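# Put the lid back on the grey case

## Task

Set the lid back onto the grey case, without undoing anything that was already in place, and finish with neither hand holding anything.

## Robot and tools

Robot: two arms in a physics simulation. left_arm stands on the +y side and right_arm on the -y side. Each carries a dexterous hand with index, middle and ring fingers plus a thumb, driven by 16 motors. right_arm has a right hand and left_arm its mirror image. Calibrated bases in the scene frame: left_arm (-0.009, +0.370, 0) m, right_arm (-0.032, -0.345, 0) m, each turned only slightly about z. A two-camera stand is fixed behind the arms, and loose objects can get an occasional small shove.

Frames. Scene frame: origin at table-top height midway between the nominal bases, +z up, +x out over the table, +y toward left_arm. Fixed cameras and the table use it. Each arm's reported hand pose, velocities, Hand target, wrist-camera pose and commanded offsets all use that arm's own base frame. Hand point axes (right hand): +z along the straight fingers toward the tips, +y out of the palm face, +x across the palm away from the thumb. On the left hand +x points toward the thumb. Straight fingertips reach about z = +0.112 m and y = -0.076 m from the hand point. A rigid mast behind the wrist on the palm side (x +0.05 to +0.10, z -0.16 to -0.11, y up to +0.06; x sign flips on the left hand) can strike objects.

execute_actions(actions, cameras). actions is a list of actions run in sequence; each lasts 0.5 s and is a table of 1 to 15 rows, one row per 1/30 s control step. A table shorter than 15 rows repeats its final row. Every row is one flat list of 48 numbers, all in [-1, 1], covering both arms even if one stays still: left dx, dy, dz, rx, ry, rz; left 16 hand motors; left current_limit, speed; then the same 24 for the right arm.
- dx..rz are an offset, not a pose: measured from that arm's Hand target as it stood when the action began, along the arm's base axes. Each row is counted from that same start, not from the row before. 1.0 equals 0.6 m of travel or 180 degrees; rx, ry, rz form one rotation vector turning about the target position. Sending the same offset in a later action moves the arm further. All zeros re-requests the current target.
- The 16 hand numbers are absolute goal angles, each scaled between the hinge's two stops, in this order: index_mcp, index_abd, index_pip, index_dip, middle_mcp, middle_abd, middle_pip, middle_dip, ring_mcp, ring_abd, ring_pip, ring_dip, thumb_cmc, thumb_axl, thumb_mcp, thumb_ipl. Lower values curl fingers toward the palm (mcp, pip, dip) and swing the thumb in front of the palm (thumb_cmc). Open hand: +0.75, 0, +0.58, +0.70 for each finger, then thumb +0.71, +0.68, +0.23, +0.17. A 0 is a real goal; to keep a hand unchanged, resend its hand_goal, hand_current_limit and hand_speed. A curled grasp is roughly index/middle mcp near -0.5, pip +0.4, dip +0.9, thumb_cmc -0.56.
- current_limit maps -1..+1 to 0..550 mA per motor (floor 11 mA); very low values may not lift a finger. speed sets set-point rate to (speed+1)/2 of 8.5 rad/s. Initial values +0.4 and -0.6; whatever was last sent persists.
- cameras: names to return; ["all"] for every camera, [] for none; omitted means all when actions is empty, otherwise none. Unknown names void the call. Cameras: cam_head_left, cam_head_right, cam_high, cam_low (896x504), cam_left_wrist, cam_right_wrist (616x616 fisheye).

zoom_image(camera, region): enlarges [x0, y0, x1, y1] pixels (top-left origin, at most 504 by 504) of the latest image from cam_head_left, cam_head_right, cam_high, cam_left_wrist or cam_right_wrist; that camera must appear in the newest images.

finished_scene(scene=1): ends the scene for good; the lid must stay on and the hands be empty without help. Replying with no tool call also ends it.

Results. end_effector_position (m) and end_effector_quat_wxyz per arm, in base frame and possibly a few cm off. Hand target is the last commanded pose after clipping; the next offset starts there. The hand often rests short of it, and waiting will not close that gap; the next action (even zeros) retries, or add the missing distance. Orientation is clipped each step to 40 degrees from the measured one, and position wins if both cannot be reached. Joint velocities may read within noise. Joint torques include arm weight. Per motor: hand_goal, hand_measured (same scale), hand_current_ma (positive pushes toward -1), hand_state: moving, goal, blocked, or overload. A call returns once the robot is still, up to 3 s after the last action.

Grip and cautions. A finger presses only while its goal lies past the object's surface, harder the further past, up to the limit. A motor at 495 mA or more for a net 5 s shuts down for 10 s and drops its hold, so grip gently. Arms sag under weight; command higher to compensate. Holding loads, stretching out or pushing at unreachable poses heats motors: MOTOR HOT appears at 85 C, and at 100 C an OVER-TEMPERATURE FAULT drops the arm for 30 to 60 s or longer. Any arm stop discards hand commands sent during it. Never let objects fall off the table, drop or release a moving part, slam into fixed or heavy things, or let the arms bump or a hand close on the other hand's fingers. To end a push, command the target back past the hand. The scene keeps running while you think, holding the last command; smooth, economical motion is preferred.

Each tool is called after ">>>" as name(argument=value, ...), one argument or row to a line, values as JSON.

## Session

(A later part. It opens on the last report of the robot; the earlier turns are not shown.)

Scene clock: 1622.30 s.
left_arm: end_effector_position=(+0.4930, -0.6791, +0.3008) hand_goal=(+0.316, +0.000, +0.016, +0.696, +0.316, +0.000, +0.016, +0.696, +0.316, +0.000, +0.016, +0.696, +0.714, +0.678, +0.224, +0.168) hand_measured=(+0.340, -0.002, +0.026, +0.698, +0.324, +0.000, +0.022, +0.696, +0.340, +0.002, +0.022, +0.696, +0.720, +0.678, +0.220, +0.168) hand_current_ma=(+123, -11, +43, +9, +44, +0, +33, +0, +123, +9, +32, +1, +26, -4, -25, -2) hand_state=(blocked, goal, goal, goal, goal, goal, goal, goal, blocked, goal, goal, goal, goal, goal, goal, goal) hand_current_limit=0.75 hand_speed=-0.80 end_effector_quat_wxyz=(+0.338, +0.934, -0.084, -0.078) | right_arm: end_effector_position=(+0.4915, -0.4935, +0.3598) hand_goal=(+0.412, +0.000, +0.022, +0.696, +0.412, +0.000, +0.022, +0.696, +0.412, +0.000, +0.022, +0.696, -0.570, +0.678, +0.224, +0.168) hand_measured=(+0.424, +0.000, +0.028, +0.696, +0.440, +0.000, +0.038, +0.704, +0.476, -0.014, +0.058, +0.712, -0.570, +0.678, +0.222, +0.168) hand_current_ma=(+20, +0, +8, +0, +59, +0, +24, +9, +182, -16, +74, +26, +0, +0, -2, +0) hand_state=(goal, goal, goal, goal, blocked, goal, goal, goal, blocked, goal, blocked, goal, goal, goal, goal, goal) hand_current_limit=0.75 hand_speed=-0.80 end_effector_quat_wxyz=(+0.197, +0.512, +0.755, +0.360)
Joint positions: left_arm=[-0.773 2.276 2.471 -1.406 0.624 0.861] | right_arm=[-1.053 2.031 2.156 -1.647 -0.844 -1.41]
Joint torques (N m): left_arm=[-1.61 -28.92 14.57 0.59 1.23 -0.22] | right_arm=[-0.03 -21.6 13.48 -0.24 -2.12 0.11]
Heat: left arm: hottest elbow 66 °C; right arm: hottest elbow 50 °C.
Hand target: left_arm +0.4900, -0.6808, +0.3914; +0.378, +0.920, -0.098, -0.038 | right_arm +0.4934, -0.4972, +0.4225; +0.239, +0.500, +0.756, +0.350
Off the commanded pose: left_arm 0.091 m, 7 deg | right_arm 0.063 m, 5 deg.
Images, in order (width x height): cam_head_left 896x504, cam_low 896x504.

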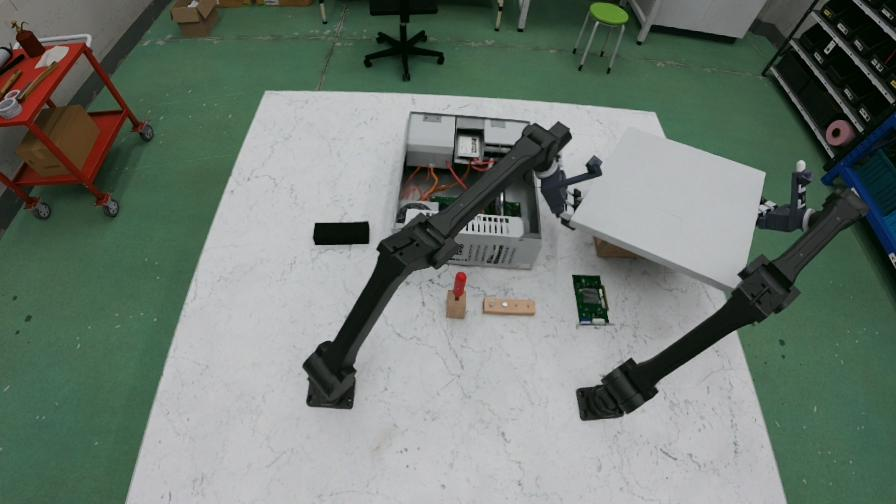

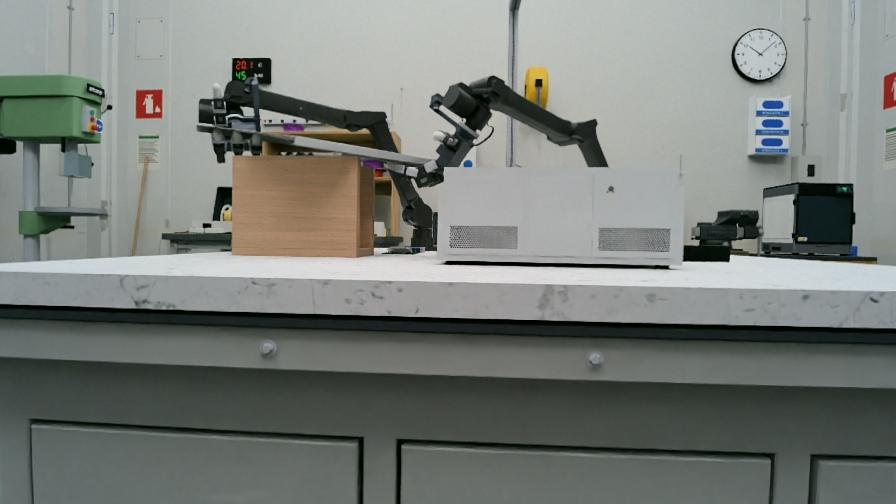

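>>> execute_actions(
  actions=[
    [[-0.008,0.05,0,0,0,0,0.315,0,0.015,0.6957,0.315,0,0.015,0.6957,0.315,0,0.015,0.6957,0.714,0.678,0.2247,0.1676,0.75,-0.8,-0.005,0.05,0,0,0,0,0.411,0,0.022,0.6957,0.411,0,0.022,0.6957,0.411,0,0.022,0.6957,-0.571,0.678,0.2247,0.1676,0.75,-0.8]],
    [[-0.008,0.05,0,0,0,0,0.315,0,0.015,0.6957,0.315,0,0.015,0.6957,0.315,0,0.015,0.6957,0.714,0.678,0.2247,0.1676,0.75,-0.8,-0.005,0.05,0,0,0,0,0.411,0,0.022,0.6957,0.411,0,0.022,0.6957,0.411,0,0.022,0.6957,-0.571,0.678,0.2247,0.1676,0.75,-0.8]],
  ],
  cameras=["cam_low", "cam_head_left"],
)

Scene clock: 1647.97 s.
left_arm: end_effector_position=(+0.4875, -0.6279, +0.3457) hand_goal=(+0.316, +0.000, +0.016, +0.696, +0.316, +0.000, +0.016, +0.696, +0.316, +0.000, +0.016, +0.696, +0.714, +0.678, +0.224, +0.168) hand_measured=(+0.340, -0.002, +0.024, +0.698, +0.324, +0.000, +0.022, +0.696, +0.342, +0.002, +0.022, +0.696, +0.720, +0.678, +0.220, +0.168) hand_current_ma=(+125, -11, +43, +9, +44, +0, +33, +0, +130, +9, +32, +1, +27, -4, -25, -2) hand_state=(blocked, goal, goal, goal, goal, goal, goal, goal, blocked, goal, goal, goal, goal, goal, goal, goal) hand_current_limit=0.75 hand_speed=-0.80 end_effector_quat_wxyz=(+0.352, +0.930, -0.084, -0.062) | right_arm: end_effector_position=(+0.4900, -0.4489, +0.3759) hand_goal=(+0.412, +0.000, +0.022, +0.696, +0.412, +0.000, +0.022, +0.696, +0.412, +0.000, +0.022, +0.696, -0.570, +0.678, +0.224, +0.168) hand_measured=(+0.430, +0.000, +0.030, +0.698, +0.446, -0.002, +0.040, +0.706, +0.468, -0.008, +0.054, +0.712, -0.570, +0.678, +0.222, +0.168) hand_current_ma=(+30, +0, +9, +1, +79, -1, +32, +13, +152, -7, +64, +23, +0, +0, -2, +0) hand_state=(goal, goal, goal, goal, blocked, goal, goal, goal, blocked, goal, blocked, goal, goal, goal, goal, goal) hand_current_limit=0.75 hand_speed=-0.80 end_effector_quat_wxyz=(+0.205, +0.508, +0.758, +0.353)
Joint positions: left_arm=[-0.726 2.101 2.273 -1.363 0.641 0.898] | right_arm=[-1.017 1.888 1.977 -1.55 -0.836 -1.358]
Joint torques (N m): left_arm=[-0.91 -26.7 8.87 1.72 1.46 0.05] | right_arm=[0.26 -21.3 8.16 1.1 -2.09 0.2]
Heat: left arm: hottest elbow 69 °C; right arm: hottest elbow 52 °C.
Hand target: left_arm +0.4805, -0.6208, +0.3913; +0.378, +0.920, -0.098, -0.038 | right_arm +0.4875, -0.4372, +0.4223; +0.238, +0.500, +0.756, +0.350
Off the commanded pose: left_arm 0.047 m, 4 deg | right_arm 0.048 m, 4 deg.
Images, in order (width x height): cam_head_left 896x504, cam_low 896x504.

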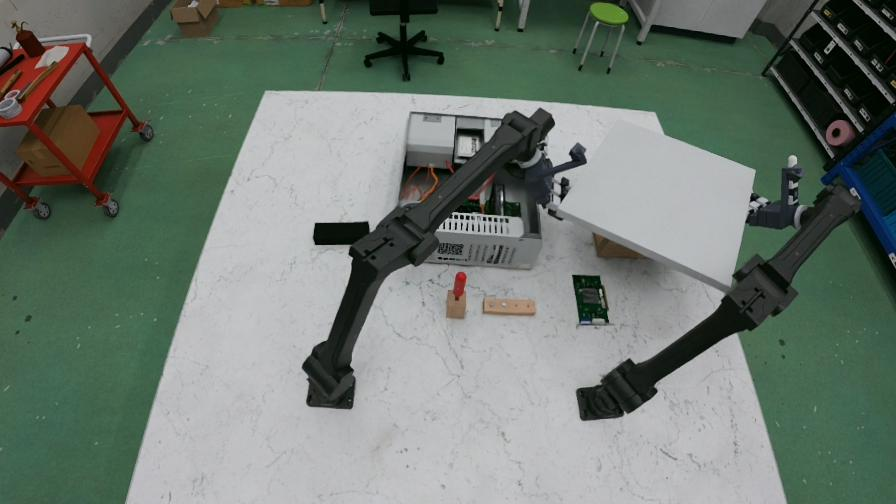

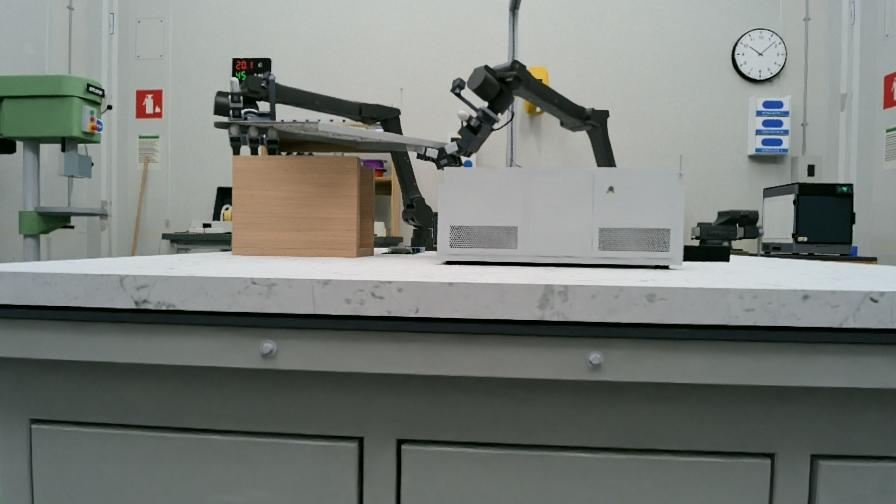

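>>> execute_actions(
  actions=[
    [[-0.0033,0.0731,0.025,0,0,0.0146,0.315,0,0.015,0.6957,0.315,0,0.015,0.6957,0.315,0,0.015,0.6957,0.714,0.678,0.2247,0.1676,0.75,-0.8,0.0404,0.0725,0,0,0,0.0146,0.411,0,0.022,0.6957,0.411,0,0.022,0.6957,0.411,0,0.022,0.6957,-0.571,0.678,0.2247,0.1676,0.75,-0.8]],
    [[-0.0033,0.0731,0.025,0,0,0.0146,0.315,0,0.015,0.6957,0.315,0,0.015,0.6957,0.315,0,0.015,0.6957,0.714,0.678,0.2247,0.1676,0.75,-0.8,0.0404,0.0725,0,0,0,0.0146,0.411,0,0.022,0.6957,0.411,0,0.022,0.6957,0.411,0,0.022,0.6957,-0.571,0.678,0.2247,0.1676,0.75,-0.8]],
  ],
  cameras=["cam_low", "cam_head_left", "cam_left_wrist", "cam_right_wrist"],
)

Scene clock: 1693.57 s.
left_arm: end_effector_position=(+0.4843, -0.5363, +0.3817) hand_goal=(+0.316, +0.000, +0.016, +0.696, +0.316, +0.000, +0.016, +0.696, +0.316, +0.000, +0.016, +0.696, +0.714, +0.678, +0.224, +0.168) hand_measured=(+0.356, -0.006, +0.034, +0.698, +0.328, +0.000, +0.022, +0.696, +0.342, +0.002, +0.022, +0.696, +0.720, +0.678, +0.220, +0.168) hand_current_ma=(+209, -25, +89, +9, +66, +0, +33, +0, +140, +9, +32, +1, +27, -4, -25, -2) hand_state=(blocked, goal, goal, goal, goal, goal, goal, goal, blocked, goal, goal, goal, goal, goal, goal, goal) hand_current_limit=0.75 hand_speed=-0.80 end_effector_quat_wxyz=(+0.355, +0.933, -0.042, -0.045) | right_arm: end_effector_position=(+0.5412, -0.3602, +0.3789) hand_goal=(+0.412, +0.000, +0.022, +0.696, +0.412, +0.000, +0.022, +0.696, +0.412, +0.000, +0.022, +0.696, -0.570, +0.678, +0.224, +0.168) hand_measured=(+0.436, +0.000, +0.032, +0.698, +0.438, +0.002, +0.036, +0.704, +0.452, -0.002, +0.036, +0.704, -0.570, +0.678, +0.222, +0.168) hand_current_ma=(+47, +0, +11, +2, +56, +1, +19, +9, +94, +0, +22, +8, +0, +0, -2, +0) hand_state=(blocked, goal, goal, goal, blocked, goal, goal, goal, blocked, goal, goal, goal, goal, goal, goal, goal) hand_current_limit=0.75 hand_speed=-0.80 end_effector_quat_wxyz=(+0.189, +0.474, +0.780, +0.363)
Joint positions: left_arm=[-0.632 1.864 1.998 -1.325 0.642 0.902] | right_arm=[-0.864 1.797 1.852 -1.445 -0.828 -1.264]
Joint torques (N m): left_arm=[-1.44 -22.89 9.11 1.99 1.44 -0.02] | right_arm=[-0.15 -20.25 8.28 1.2 -1.84 0.14]
Heat: left arm: hottest elbow 60 °C; right arm: hottest shoulder 49 °C.
Hand target: left_arm +0.4765, -0.5330, +0.4215; +0.379, +0.923, -0.056, -0.021 | right_arm +0.5359, -0.3502, +0.4223; +0.222, +0.465, +0.778, +0.361
Off the commanded pose: left_arm 0.041 m, 4 deg | right_arm 0.045 m, 4 deg.
camera_calibration:
cam_left_wrist: T_world_to_cam=[[-0.720766, 0.573737, -0.389001, 0.773706], [0.569759, 0.80998, 0.138953, 0.0685778], [0.394805, -0.121484, -0.910698, 0.219214], [0, 0, 0, 1]] pos_world=[0.432041, -0.472819, 0.491081]
cam_right_wrist: T_world_to_cam=[[0.72453, -0.50672, 0.467216, -0.723663], [-0.612684, -0.783998, 0.0998279, -0.0427417], [0.315711, -0.358584, -0.878489, 0.160521], [0, 0, 0, 1]] pos_world=[0.44745, -0.342643, 0.48339]
Images, in order (width x height): cam_head_left 896x504, cam_low 896x504, cam_left_wrist 616x616, cam_right_wrist 616x616.

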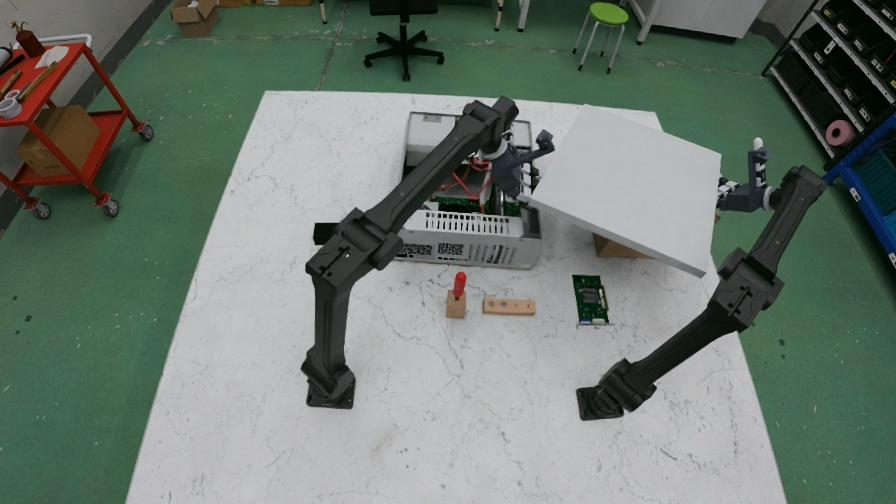

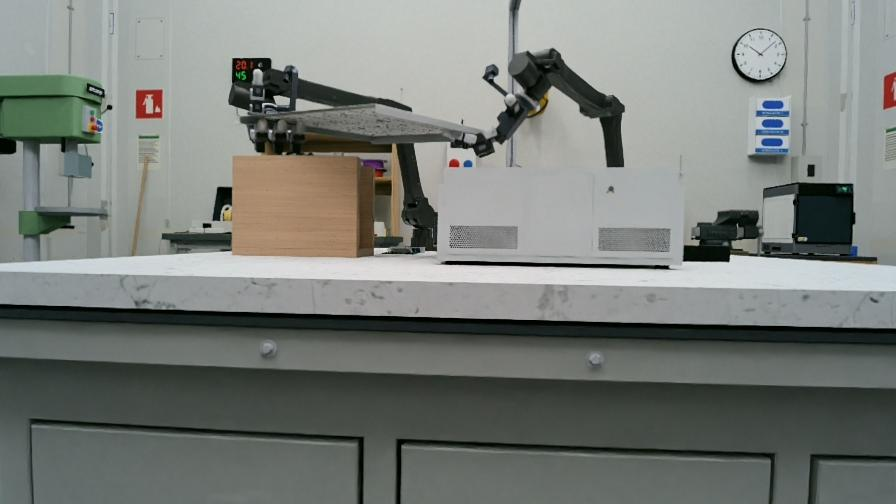

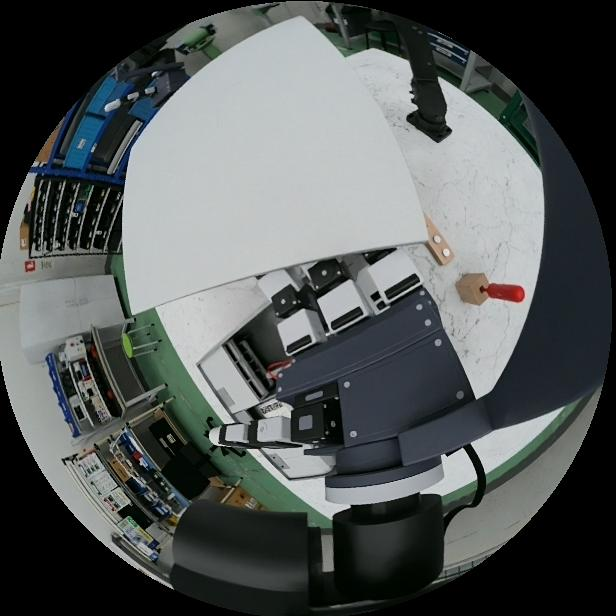

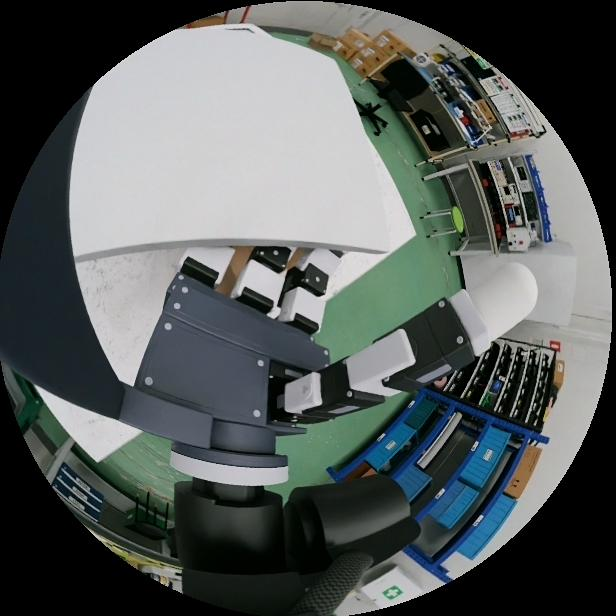

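>>> execute_actions(
  actions=[
    [[-0.0029,0.0714,0,0,0,0.0146,0.315,0,0.015,0.6957,0.315,0,0.015,0.6957,0.315,0,0.015,0.6957,0.714,0.678,0.2247,0.1676,0.75,-0.8,0.0405,0.0743,0,0,0,0.0146,0.411,0,0.022,0.6957,0.411,0,0.022,0.6957,0.411,0,0.022,0.6957,-0.571,0.678,0.2247,0.1676,0.75,-0.8]],
    [[-0.0029,0.0714,0,0,0,0.0146,0.315,0,0.015,0.6957,0.315,0,0.015,0.6957,0.315,0,0.015,0.6957,0.714,0.678,0.2247,0.1676,0.75,-0.8,0.0405,0.0743,0,0,0,0.0146,0.411,0,0.022,0.6957,0.411,0,0.022,0.6957,0.411,0,0.022,0.6957,-0.571,0.678,0.2247,0.1676,0.75,-0.8]],
    [[-0.0025,0.0694,0,0,0,0.0146,0.315,0,0.015,0.6957,0.315,0,0.015,0.6957,0.315,0,0.015,0.6957,0.714,0.678,0.2247,0.1676,0.75,-0.8,0.0403,0.0759,0,0,0,0.0146,0.411,0,0.022,0.6957,0.411,0,0.022,0.6957,0.411,0,0.022,0.6957,-0.571,0.678,0.2247,0.1676,0.75,-0.8]],
  ],
  cameras=["cam_low", "cam_head_left", "cam_left_wrist", "cam_right_wrist"],
)

Scene clock: 1703.10 s.
left_arm: end_effector_position=(+0.4808, -0.4063, +0.3873) hand_goal=(+0.316, +0.000, +0.016, +0.696, +0.316, +0.000, +0.016, +0.696, +0.316, +0.000, +0.016, +0.696, +0.714, +0.678, +0.224, +0.168) hand_measured=(+0.362, -0.006, +0.038, +0.698, +0.338, +0.000, +0.026, +0.700, +0.344, +0.002, +0.022, +0.696, +0.720, +0.678, +0.220, +0.168) hand_current_ma=(+245, -26, +105, +9, +116, +3, +48, +16, +141, +9, +32, +1, +27, -4, -25, -2) hand_state=(blocked, moving, blocked, goal, blocked, moving, goal, goal, blocked, goal, goal, goal, goal, goal, goal, goal) hand_current_limit=0.75 hand_speed=-0.80 end_effector_quat_wxyz=(+0.358, +0.933, +0.025, -0.018) | right_arm: end_effector_position=(+0.6156, -0.2226, +0.3772) hand_goal=(+0.412, +0.000, +0.022, +0.696, +0.412, +0.000, +0.022, +0.696, +0.412, +0.000, +0.022, +0.696, -0.570, +0.678, +0.224, +0.168) hand_measured=(+0.442, -0.004, +0.036, +0.698, +0.430, +0.002, +0.030, +0.700, +0.442, +0.002, +0.030, +0.700, -0.570, +0.678, +0.222, +0.168) hand_current_ma=(+67, -3, +21, +2, +35, +0, +9, +4, +62, +1, +9, +3, +0, +0, -2, +0) hand_state=(blocked, goal, goal, goal, goal, goal, goal, goal, blocked, goal, goal, goal, goal, goal, goal, goal) hand_current_limit=0.75 hand_speed=-0.80 end_effector_quat_wxyz=(+0.161, +0.420, +0.812, +0.372)
Joint positions: left_arm=[-0.462 1.603 1.663 -1.266 0.651 0.93] | right_arm=[-0.608 1.736 1.762 -1.303 -0.794 -1.1]
Joint torques (N m): left_arm=[-1.9 -18.26 9.25 1.74 1.58 0.04] | right_arm=[0.67 -19.66 8.7 1.68 -1.62 0.16]
Heat: left arm: hottest elbow 58 °C; right arm: hottest elbow 48 °C.
Hand target: left_arm +0.4715, -0.4057, +0.4213; +0.380, +0.925, +0.008, +0.005 | right_arm +0.6087, -0.2155, +0.4223; +0.197, +0.410, +0.808, +0.375
Off the commanded pose: left_arm 0.035 m, 4 deg | right_arm 0.046 m, 4 deg.
camera_calibration:
cam_left_wrist: T_world_to_cam=[[-0.79558, 0.462371, -0.391492, 0.690488], [0.446106, 0.884302, 0.137838, 0.0545586], [0.40993, -0.0649861, -0.909799, 0.25685], [0, 0, 0, 1]] pos_world=[0.419709, -0.350816, 0.496483]
cam_right_wrist: T_world_to_cam=[[0.790838, -0.401654, 0.461789, -0.72234], [-0.498666, -0.860325, 0.105699, 0.021574], [0.354834, -0.31387, -0.880669, 0.171584], [0, 0, 0, 1]] pos_world=[0.521129, -0.217715, 0.482398]
Images, in order (width x height): cam_head_left 896x504, cam_low 896x504, cam_left_wrist 616x616, cam_right_wrist 616x616.

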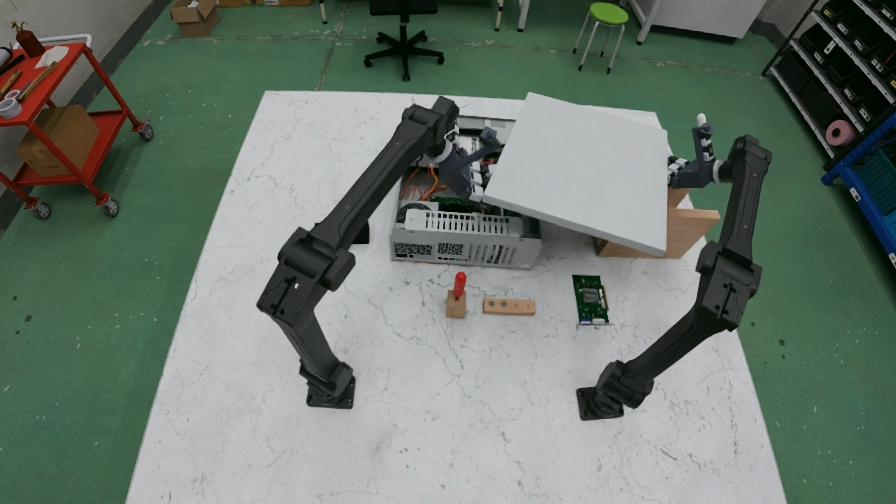

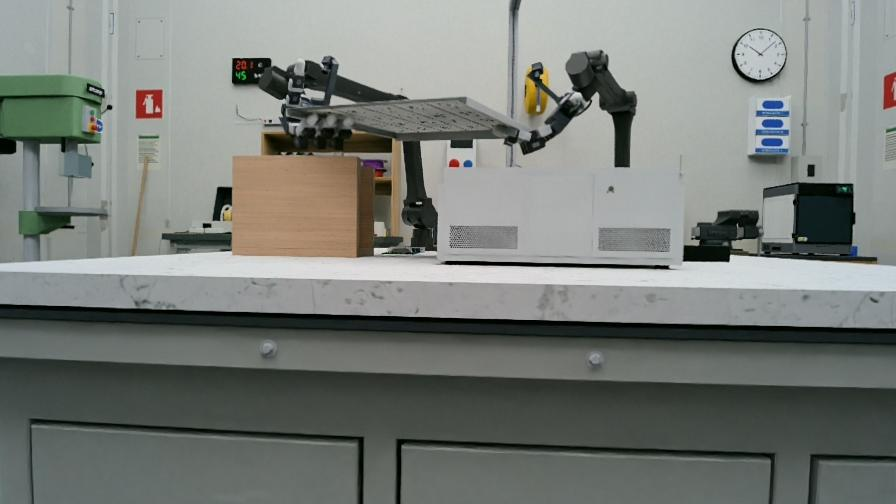

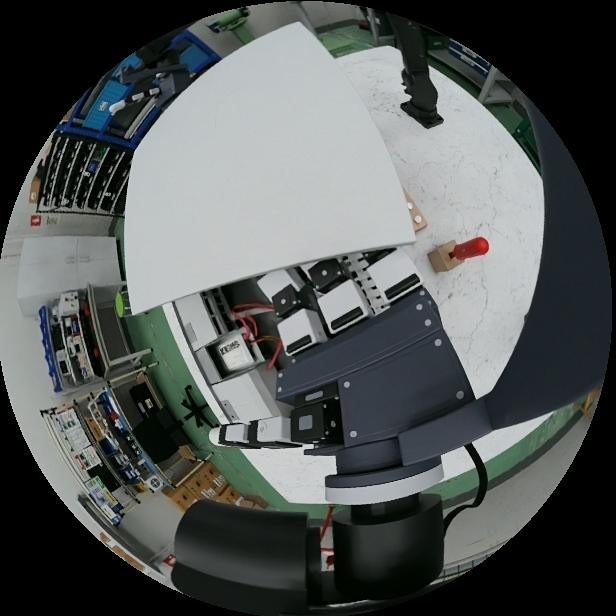

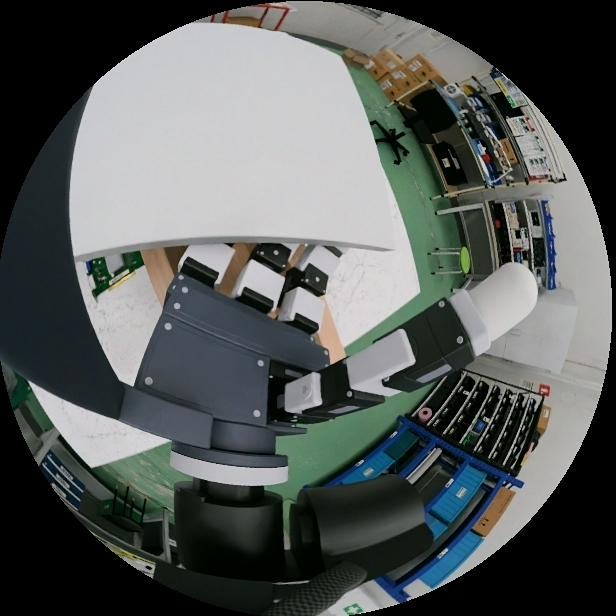

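>>> execute_actions(
  actions=[
    [[-0.0025,0.0694,0,0,0,0.0146,0.315,0,0.015,0.6957,0.315,0,0.015,0.6957,0.315,0,0.015,0.6957,0.714,0.678,0.2247,0.1676,0.75,-0.8,0.0403,0.0759,0,0,0,0.0146,0.411,0,0.022,0.6957,0.411,0,0.022,0.6957,0.411,0,0.022,0.6957,-0.571,0.678,0.2247,0.1676,0.75,-0.8]],
    [[-0.0019,0.0677,0,0,0,0.0146,0.315,0,0.015,0.6957,0.315,0,0.015,0.6957,0.315,0,0.015,0.6957,0.714,0.678,0.2247,0.1676,0.75,-0.8,0.04,0.0776,0,0,0,0.0146,0.411,0,0.022,0.6957,0.411,0,0.022,0.6957,0.411,0,0.022,0.6957,-0.571,0.678,0.2247,0.1676,0.75,-0.8]],
    [[-0.0019,0.0677,0,0,0,0.0146,0.315,0,0.015,0.6957,0.315,0,0.015,0.6957,0.315,0,0.015,0.6957,0.714,0.678,0.2247,0.1676,0.75,-0.8,0.04,0.0776,0,0,0,0.0146,0.411,0,0.022,0.6957,0.411,0,0.022,0.6957,0.411,0,0.022,0.6957,-0.571,0.678,0.2247,0.1676,0.75,-0.8]],
    [[-0.001,0.0661,0,0,0,0.0146,0.315,0,0.015,0.6957,0.315,0,0.015,0.6957,0.315,0,0.015,0.6957,0.714,0.678,0.2247,0.1676,0.75,-0.8,0.0398,0.0793,0,0,0,0.0146,0.411,0,0.022,0.6957,0.411,0,0.022,0.6957,0.411,0,0.022,0.6957,-0.571,0.678,0.2247,0.1676,0.75,-0.8]],
  ],
  cameras=["cam_low", "cam_head_left", "cam_left_wrist", "cam_right_wrist"],
)

Scene clock: 1716.33 s.
left_arm: end_effector_position=(+0.4790, -0.2412, +0.3899) hand_goal=(+0.316, +0.000, +0.016, +0.696, +0.316, +0.000, +0.016, +0.696, +0.316, +0.000, +0.016, +0.696, +0.714, +0.678, +0.224, +0.168) hand_measured=(+0.376, -0.006, +0.044, +0.698, +0.350, +0.002, +0.032, +0.702, +0.344, +0.000, +0.028, +0.702, +0.720, +0.678, +0.220, +0.168) hand_current_ma=(+314, -29, +138, +9, +174, +8, +78, +33, +144, +4, +63, +26, +28, -4, -25, -2) hand_state=(blocked, goal, blocked, goal, blocked, goal, goal, goal, blocked, goal, goal, goal, goal, goal, goal, goal) hand_current_limit=0.75 hand_speed=-0.80 end_effector_quat_wxyz=(+0.361, +0.925, +0.118, +0.014) | right_arm: end_effector_position=(+0.6906, -0.0262, +0.3570) hand_goal=(+0.412, +0.000, +0.022, +0.696, +0.412, +0.000, +0.022, +0.696, +0.412, +0.000, +0.022, +0.696, -0.570, +0.678, +0.224, +0.168) hand_measured=(+0.454, -0.006, +0.042, +0.700, +0.430, +0.002, +0.028, +0.700, +0.438, +0.004, +0.030, +0.700, -0.570, +0.678, +0.222, +0.168) hand_current_ma=(+106, -6, +36, +5, +32, +2, +8, +3, +52, +3, +8, +3, +0, +0, -2, +0) hand_state=(blocked, goal, blocked, goal, goal, goal, goal, goal, blocked, goal, goal, goal, goal, goal, goal, goal) hand_current_limit=0.75 hand_speed=-0.80 end_effector_quat_wxyz=(+0.104, +0.356, +0.848, +0.379)
Joint positions: left_arm=[-0.166 1.397 1.445 -1.331 0.69 1.047] | right_arm=[-0.262 1.765 1.759 -1.175 -0.727 -0.889]
Joint torques (N m): left_arm=[-1.38 -15.27 9.47 0.92 1.82 0.26] | right_arm=[0.03 -17.55 14.42 2.11 -1.35 0.05]
Heat: left arm: hottest elbow 59 °C; right arm: hottest elbow 48 °C.
Hand target: left_arm +0.4672, -0.2431, +0.4215; +0.378, +0.920, +0.093, +0.040 | right_arm +0.7047, -0.0293, +0.4223; +0.162, +0.334, +0.842, +0.391
Off the commanded pose: left_arm 0.034 m, 5 deg | right_arm 0.067 m, 7 deg.
camera_calibration:
cam_left_wrist: T_world_to_cam=[[-0.872885, 0.295174, -0.388516, 0.609243], [0.26473, 0.955374, 0.131069, 0.0157388], [0.409866, 0.0115562, -0.912073, 0.290176], [0, 0, 0, 1]] pos_world=[0.408699, -0.198222, 0.499299]
cam_right_wrist: T_world_to_cam=[[0.872247, -0.255789, 0.416842, -0.729834], [-0.330536, -0.936517, 0.116971, 0.107936], [0.36046, -0.239809, -0.901421, 0.194344], [0, 0, 0, 1]] pos_world=[0.602219, -0.0389934, 0.466786]
Images, in order (width x height): cam_head_left 896x504, cam_low 896x504, cam_left_wrist 616x616, cam_right_wrist 616x616.

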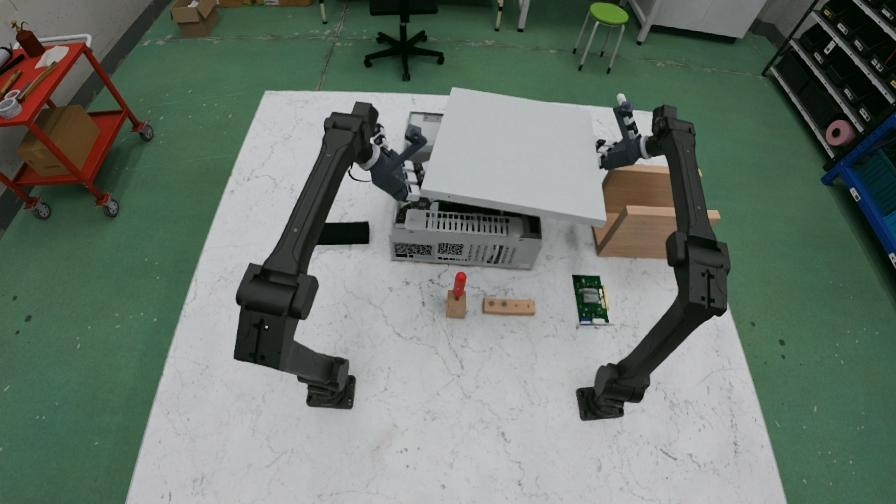

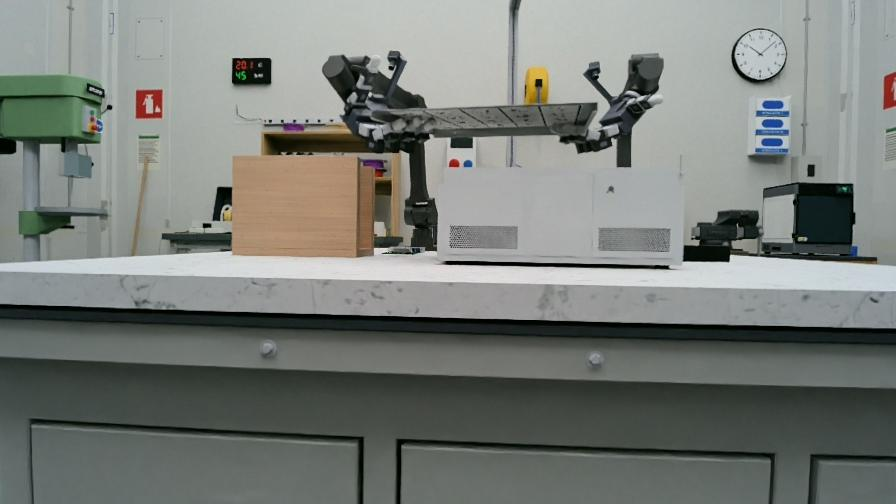

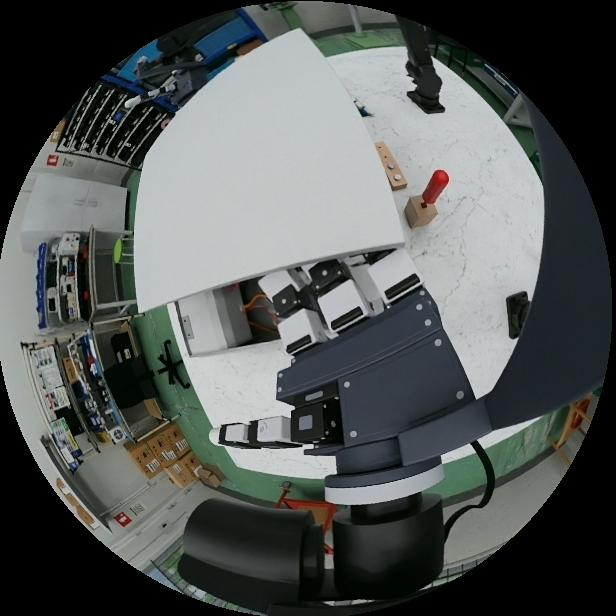

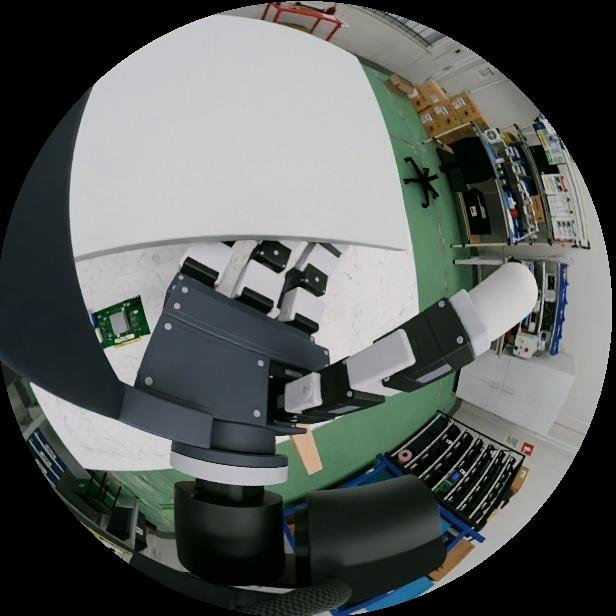

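>>> execute_actions(
  actions=[
    [[-0.001,0.0661,0,0,0,0.0146,0.315,0,0.015,0.6957,0.30,0,0.015,0.6957,0.305,0,0.015,0.6957,0.714,0.678,0.2247,0.1676,0.75,-0.8,0.0398,0.0793,0.02,0,0,0.0146,0.411,0,0.022,0.6957,0.411,0,0.022,0.6957,0.411,0,0.022,0.6957,-0.571,0.678,0.2247,0.1676,0.75,-0.8]],
    [[0,0.0644,0,0,0,0.0146,0.315,0,0.015,0.6957,0.29,0,0.015,0.6957,0.295,0,0.015,0.6957,0.714,0.678,0.2247,0.1676,0.75,-0.8,0.0392,0.0809,0.02,0,0,0.0146,0.411,0,0.022,0.6957,0.411,0,0.022,0.6957,0.411,0,0.022,0.6957,-0.571,0.678,0.2247,0.1676,0.75,-0.8]],
  ],
  cameras=["cam_low", "cam_head_left", "cam_head_right", "cam_high"],
)

Scene clock: 1733.63 s.
left_arm: end_effector_position=(+0.4783, -0.1607, +0.3939) hand_goal=(+0.316, +0.000, +0.016, +0.696, +0.290, +0.000, +0.016, +0.696, +0.296, +0.000, +0.016, +0.696, +0.714, +0.678, +0.224, +0.168) hand_measured=(+0.376, -0.006, +0.044, +0.698, +0.346, +0.008, +0.036, +0.706, +0.344, +0.002, +0.036, +0.706, +0.720, +0.678, +0.220, +0.168) hand_current_ma=(+312, -24, +138, +9, +294, +34, +96, +45, +249, +9, +99, +46, +28, -4, -25, -2) hand_state=(blocked, goal, blocked, goal, blocked, goal, goal, goal, blocked, goal, blocked, goal, goal, goal, goal, goal) hand_current_limit=0.75 hand_speed=-0.80 end_effector_quat_wxyz=(+0.362, +0.918, +0.161, +0.032) | right_arm: end_effector_position=(+0.7446, +0.0677, +0.3845) hand_goal=(+0.412, +0.000, +0.022, +0.696, +0.412, +0.000, +0.022, +0.696, +0.412, +0.000, +0.022, +0.696, -0.570, +0.678, +0.224, +0.168) hand_measured=(+0.462, -0.004, +0.046, +0.702, +0.430, +0.002, +0.030, +0.700, +0.436, +0.002, +0.030, +0.700, -0.570, +0.678, +0.222, +0.168) hand_current_ma=(+134, -2, +44, +7, +32, +1, +8, +3, +50, +2, +8, +3, +0, +0, -2, +0) hand_state=(blocked, goal, blocked, goal, goal, goal, goal, goal, blocked, goal, goal, goal, goal, goal, goal, goal) hand_current_limit=0.75 hand_speed=-0.80 end_effector_quat_wxyz=(+0.101, +0.314, +0.863, +0.383)
Joint positions: left_arm=[0.011 1.35 1.411 -1.405 0.714 1.149] | right_arm=[-0.105 1.891 1.998 -1.207 -0.693 -0.805]
Joint torques (N m): left_arm=[-1.49 -13.8 9.21 0.65 1.91 0.3] | right_arm=[-0.03 -19.31 14.64 1.2 -1.28 0.01]
Heat: left arm: hottest elbow 59 °C; right arm: hottest elbow 53 °C.
Hand target: left_arm +0.4666, -0.1649, +0.4213; +0.376, +0.915, +0.135, +0.057 | right_arm +0.7521, +0.0670, +0.4465; +0.144, +0.295, +0.857, +0.398
Off the commanded pose: left_arm 0.030 m, 4 deg | right_arm 0.062 m, 6 deg.
Images, in order (width x height): cam_head_left 896x504, cam_head_right 896x504, cam_high 896x504, cam_low 896x504.

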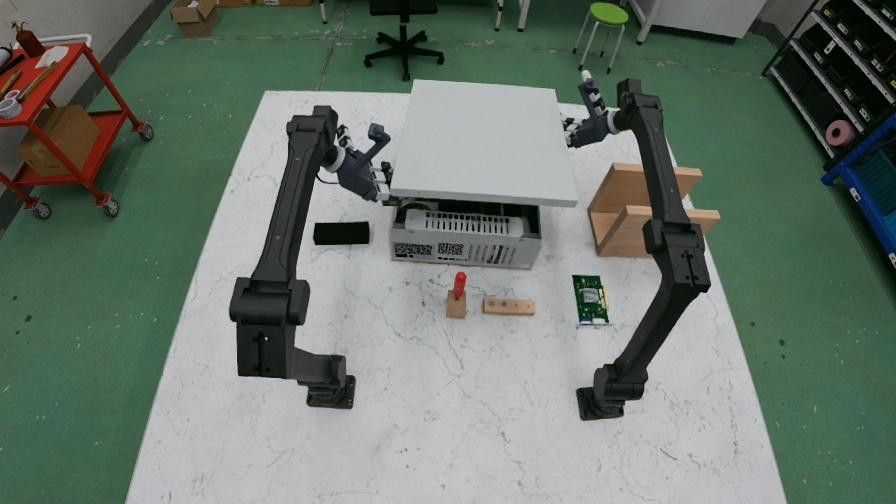

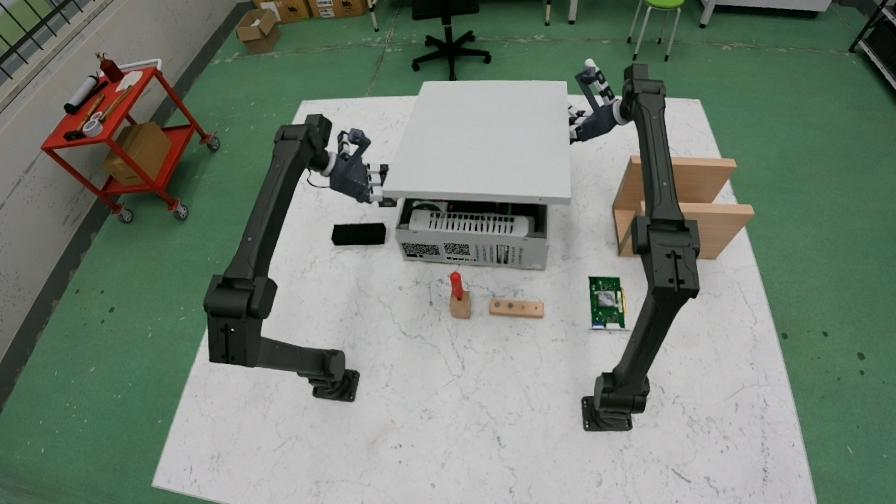

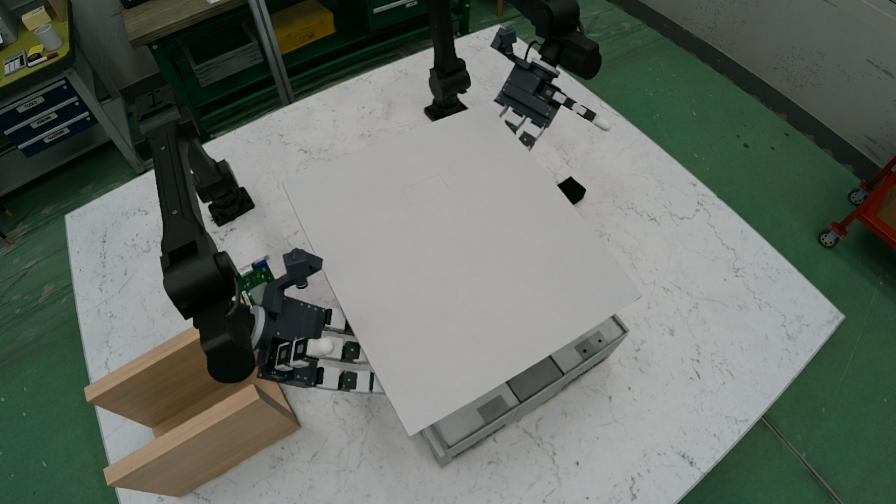

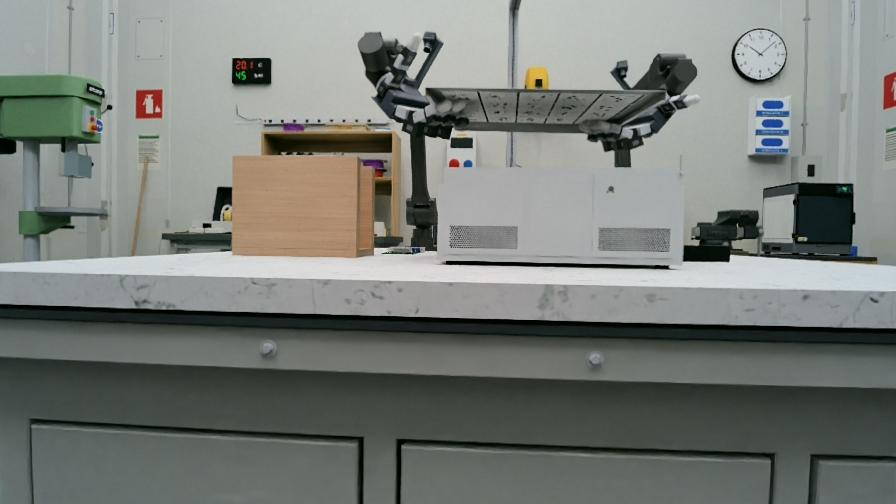

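>>> zoom_image(
  camera="cam_head_left",
  region=[370, 60, 600, 280],
)

>>> zoom_image(
  camera="cam_head_right",
  region=[370, 60, 600, 280],
)

>>> zoom_image(
  camera="cam_high",
  region=[260, 90, 660, 480],
)

Scaled by 2.191.

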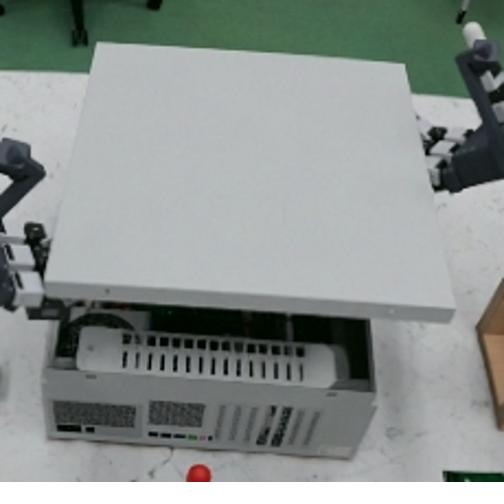

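Scaled by 2.191.

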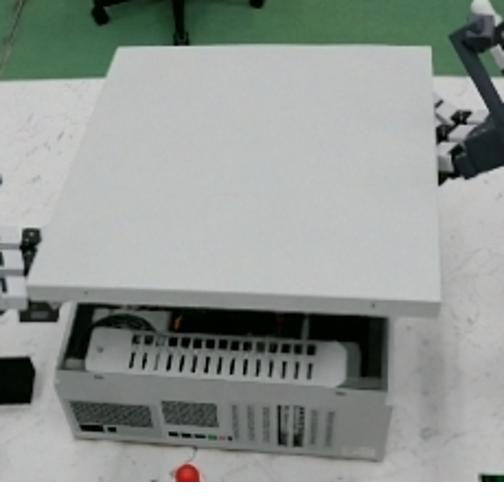

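Scaled by 1.260.

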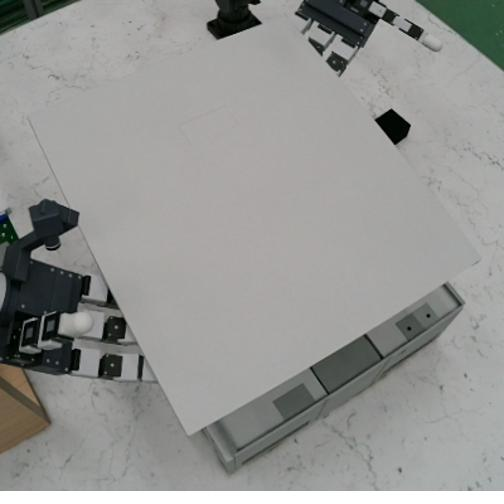

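>>> execute_actions(
  actions=[
    [[0.0095,0.0134,-0.01,0,0,0.0042,0.315,0,0.015,0.6957,0.29,0,0.015,0.6957,0.295,0,0.015,0.6957,0.714,0.678,0.2247,0.1676,0.75,-0.8,0.0203,0.0172,-0.025,0,0,0.0042,0.411,0,0.022,0.6957,0.411,0,0.022,0.6957,0.411,0,0.022,0.6957,-0.571,0.678,0.2247,0.1676,0.75,-0.8]],
    [[0.0095,0.0134,-0.01,0,0,0.0042,0.315,0,0.015,0.6957,0.29,0,0.015,0.6957,0.295,0,0.015,0.6957,0.714,0.678,0.2247,0.1676,0.75,-0.8,0.0203,0.0172,-0.025,0,0,0.0042,0.411,0,0.022,0.6957,0.411,0,0.022,0.6957,0.411,0,0.022,0.6957,-0.571,0.678,0.2247,0.1676,0.75,-0.8]],
  ],
  cameras=["cam_low", "cam_head_left", "cam_head_right", "cam_high"],
)

Scene clock: 1834.93 s.
left_arm: end_effector_position=(+0.4807, -0.1487, +0.3889) hand_goal=(+0.316, +0.000, +0.016, +0.696, +0.290, +0.000, +0.016, +0.696, +0.296, +0.000, +0.016, +0.696, +0.714, +0.678, +0.224, +0.168) hand_measured=(+0.376, -0.006, +0.044, +0.698, +0.346, +0.016, +0.044, +0.710, +0.344, +0.002, +0.038, +0.706, +0.720, +0.678, +0.220, +0.168) hand_current_ma=(+312, -24, +138, +9, +294, +66, +136, +67, +249, +11, +103, +48, +28, -4, -25, -2) hand_state=(blocked, goal, blocked, goal, blocked, goal, blocked, goal, blocked, goal, blocked, goal, goal, goal, goal, goal) hand_current_limit=0.75 hand_speed=-0.80 end_effector_quat_wxyz=(+0.360, +0.916, +0.170, +0.035) | right_arm: end_effector_position=(+0.7624, +0.0851, +0.3479) hand_goal=(+0.412, +0.000, +0.022, +0.696, +0.412, +0.000, +0.022, +0.696, +0.412, +0.000, +0.022, +0.696, -0.570, +0.678, +0.224, +0.168) hand_measured=(+0.466, -0.006, +0.048, +0.704, +0.430, +0.002, +0.028, +0.700, +0.436, +0.002, +0.030, +0.700, -0.570, +0.678, +0.222, +0.168) hand_current_ma=(+144, -7, +49, +9, +32, +1, +8, +3, +49, +2, +8, +3, +0, +0, -2, +0) hand_state=(blocked, goal, blocked, goal, goal, goal, goal, goal, blocked, goal, goal, goal, goal, goal, goal, goal) hand_current_limit=0.75 hand_speed=-0.80 end_effector_quat_wxyz=(+0.078, +0.311, +0.868, +0.380)
Joint positions: left_arm=[0.037 1.35 1.399 -1.401 0.714 1.159] | right_arm=[-0.08 1.962 2.024 -1.201 -0.693 -0.804]
Joint torques (N m): left_arm=[-0.62 -12.28 9.06 1.47 1.97 0.32] | right_arm=[0.62 -20.25 14.32 2.74 -1.22 -0.06]
Heat: left arm: hottest elbow 55 °C; right arm: hottest elbow 55 °C.
Hand target: left_arm +0.4780, -0.1488, +0.4092; +0.375, +0.913, +0.147, +0.062 | right_arm +0.7765, +0.0876, +0.4162; +0.138, +0.284, +0.860, +0.400
Off the commanded pose: left_arm 0.021 m, 4 deg | right_arm 0.070 m, 8 deg.
Images, in order (width x height): cam_head_left 896x504, cam_head_right 896x504, cam_high 896x504, cam_low 896x504.

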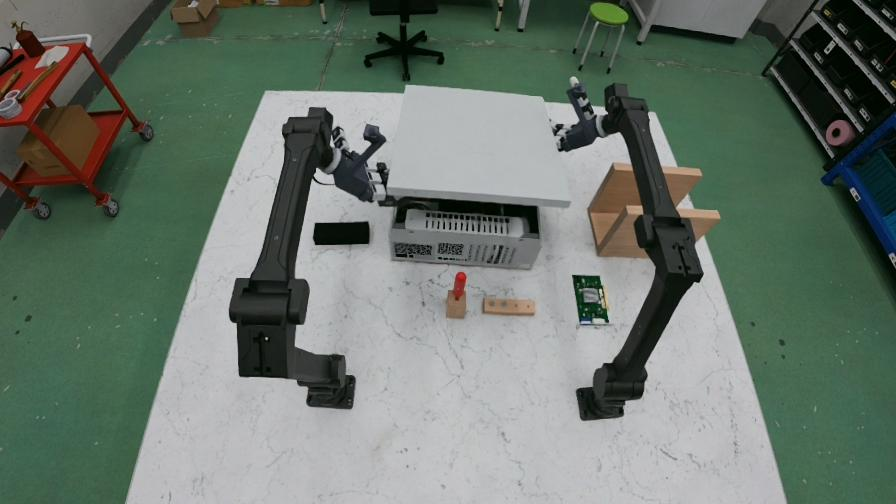

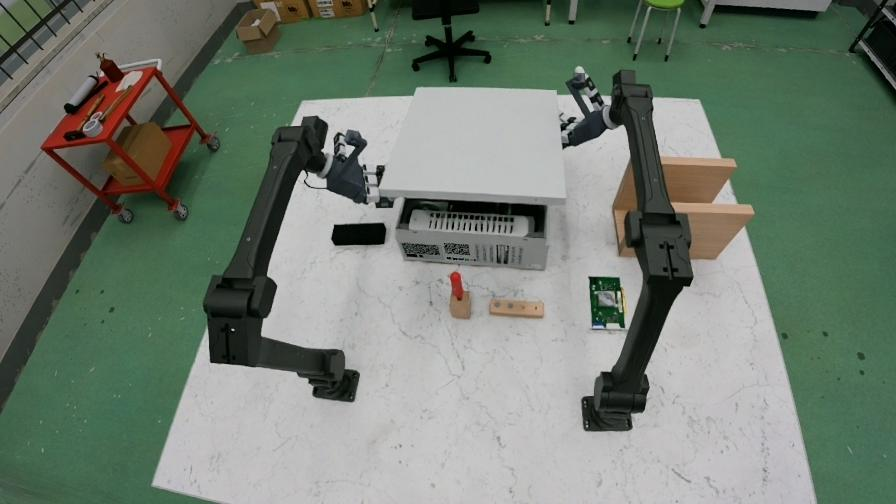

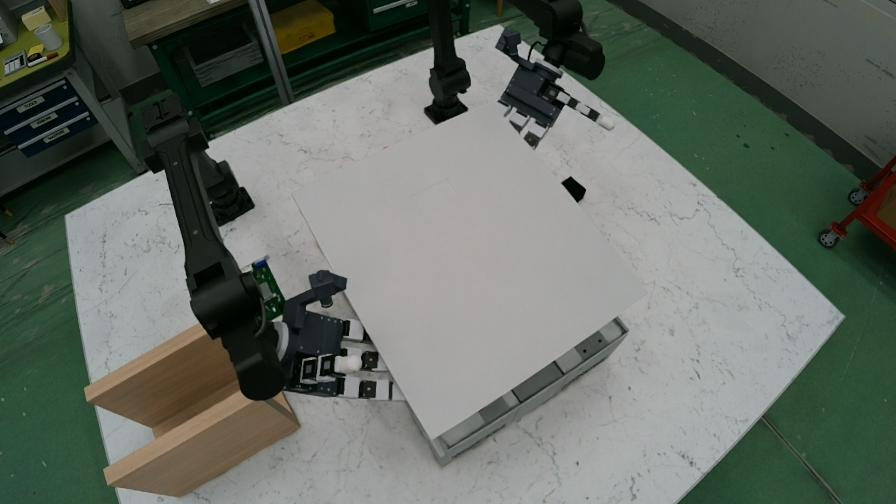

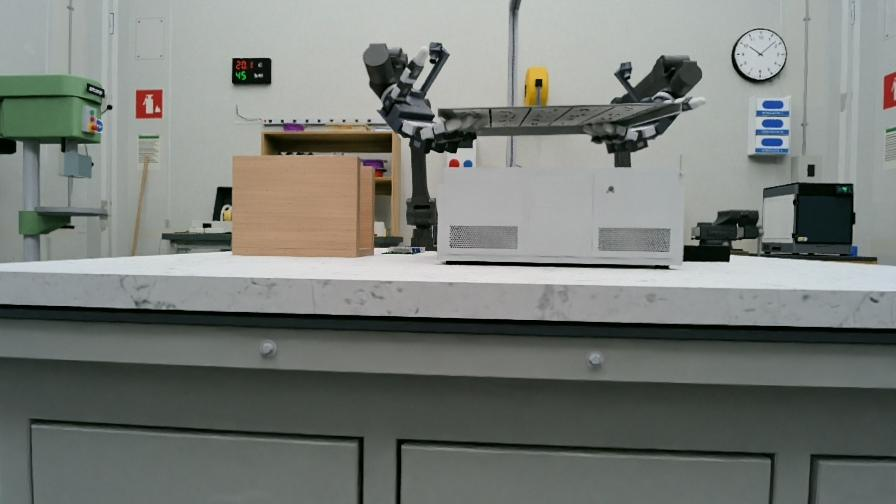

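>>> zoom_image(
  camera="cam_head_left",
  region=[370, 70, 600, 280],
)

>>> zoom_image(
  camera="cam_head_right",
  region=[370, 70, 600, 280],
)

>>> zoom_image(
  camera="cam_low",
  region=[350, 60, 750, 280],
)

Scaled by 2.191.

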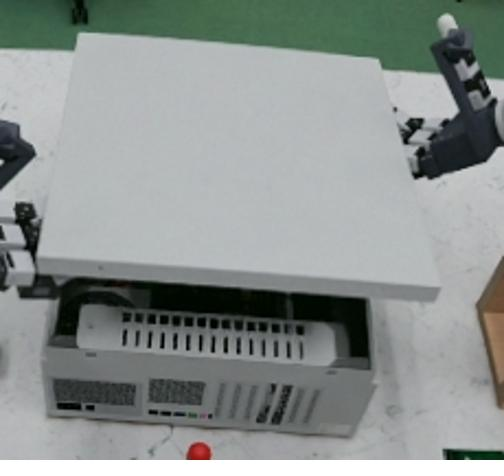

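Scaled by 2.191.

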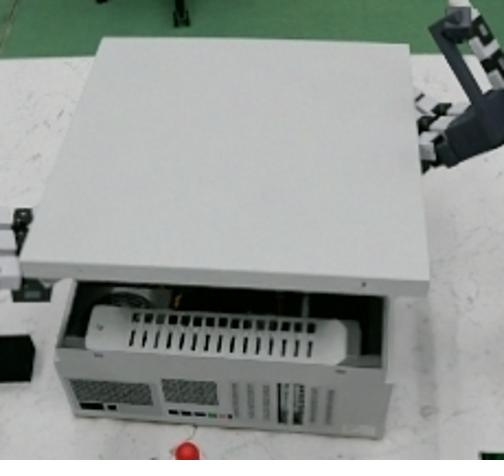

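Scaled by 1.260.

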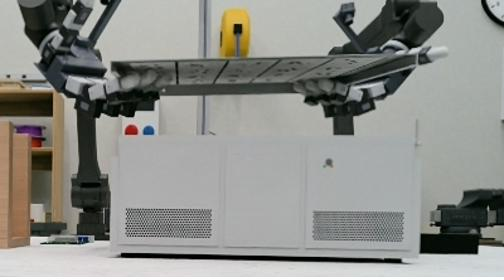

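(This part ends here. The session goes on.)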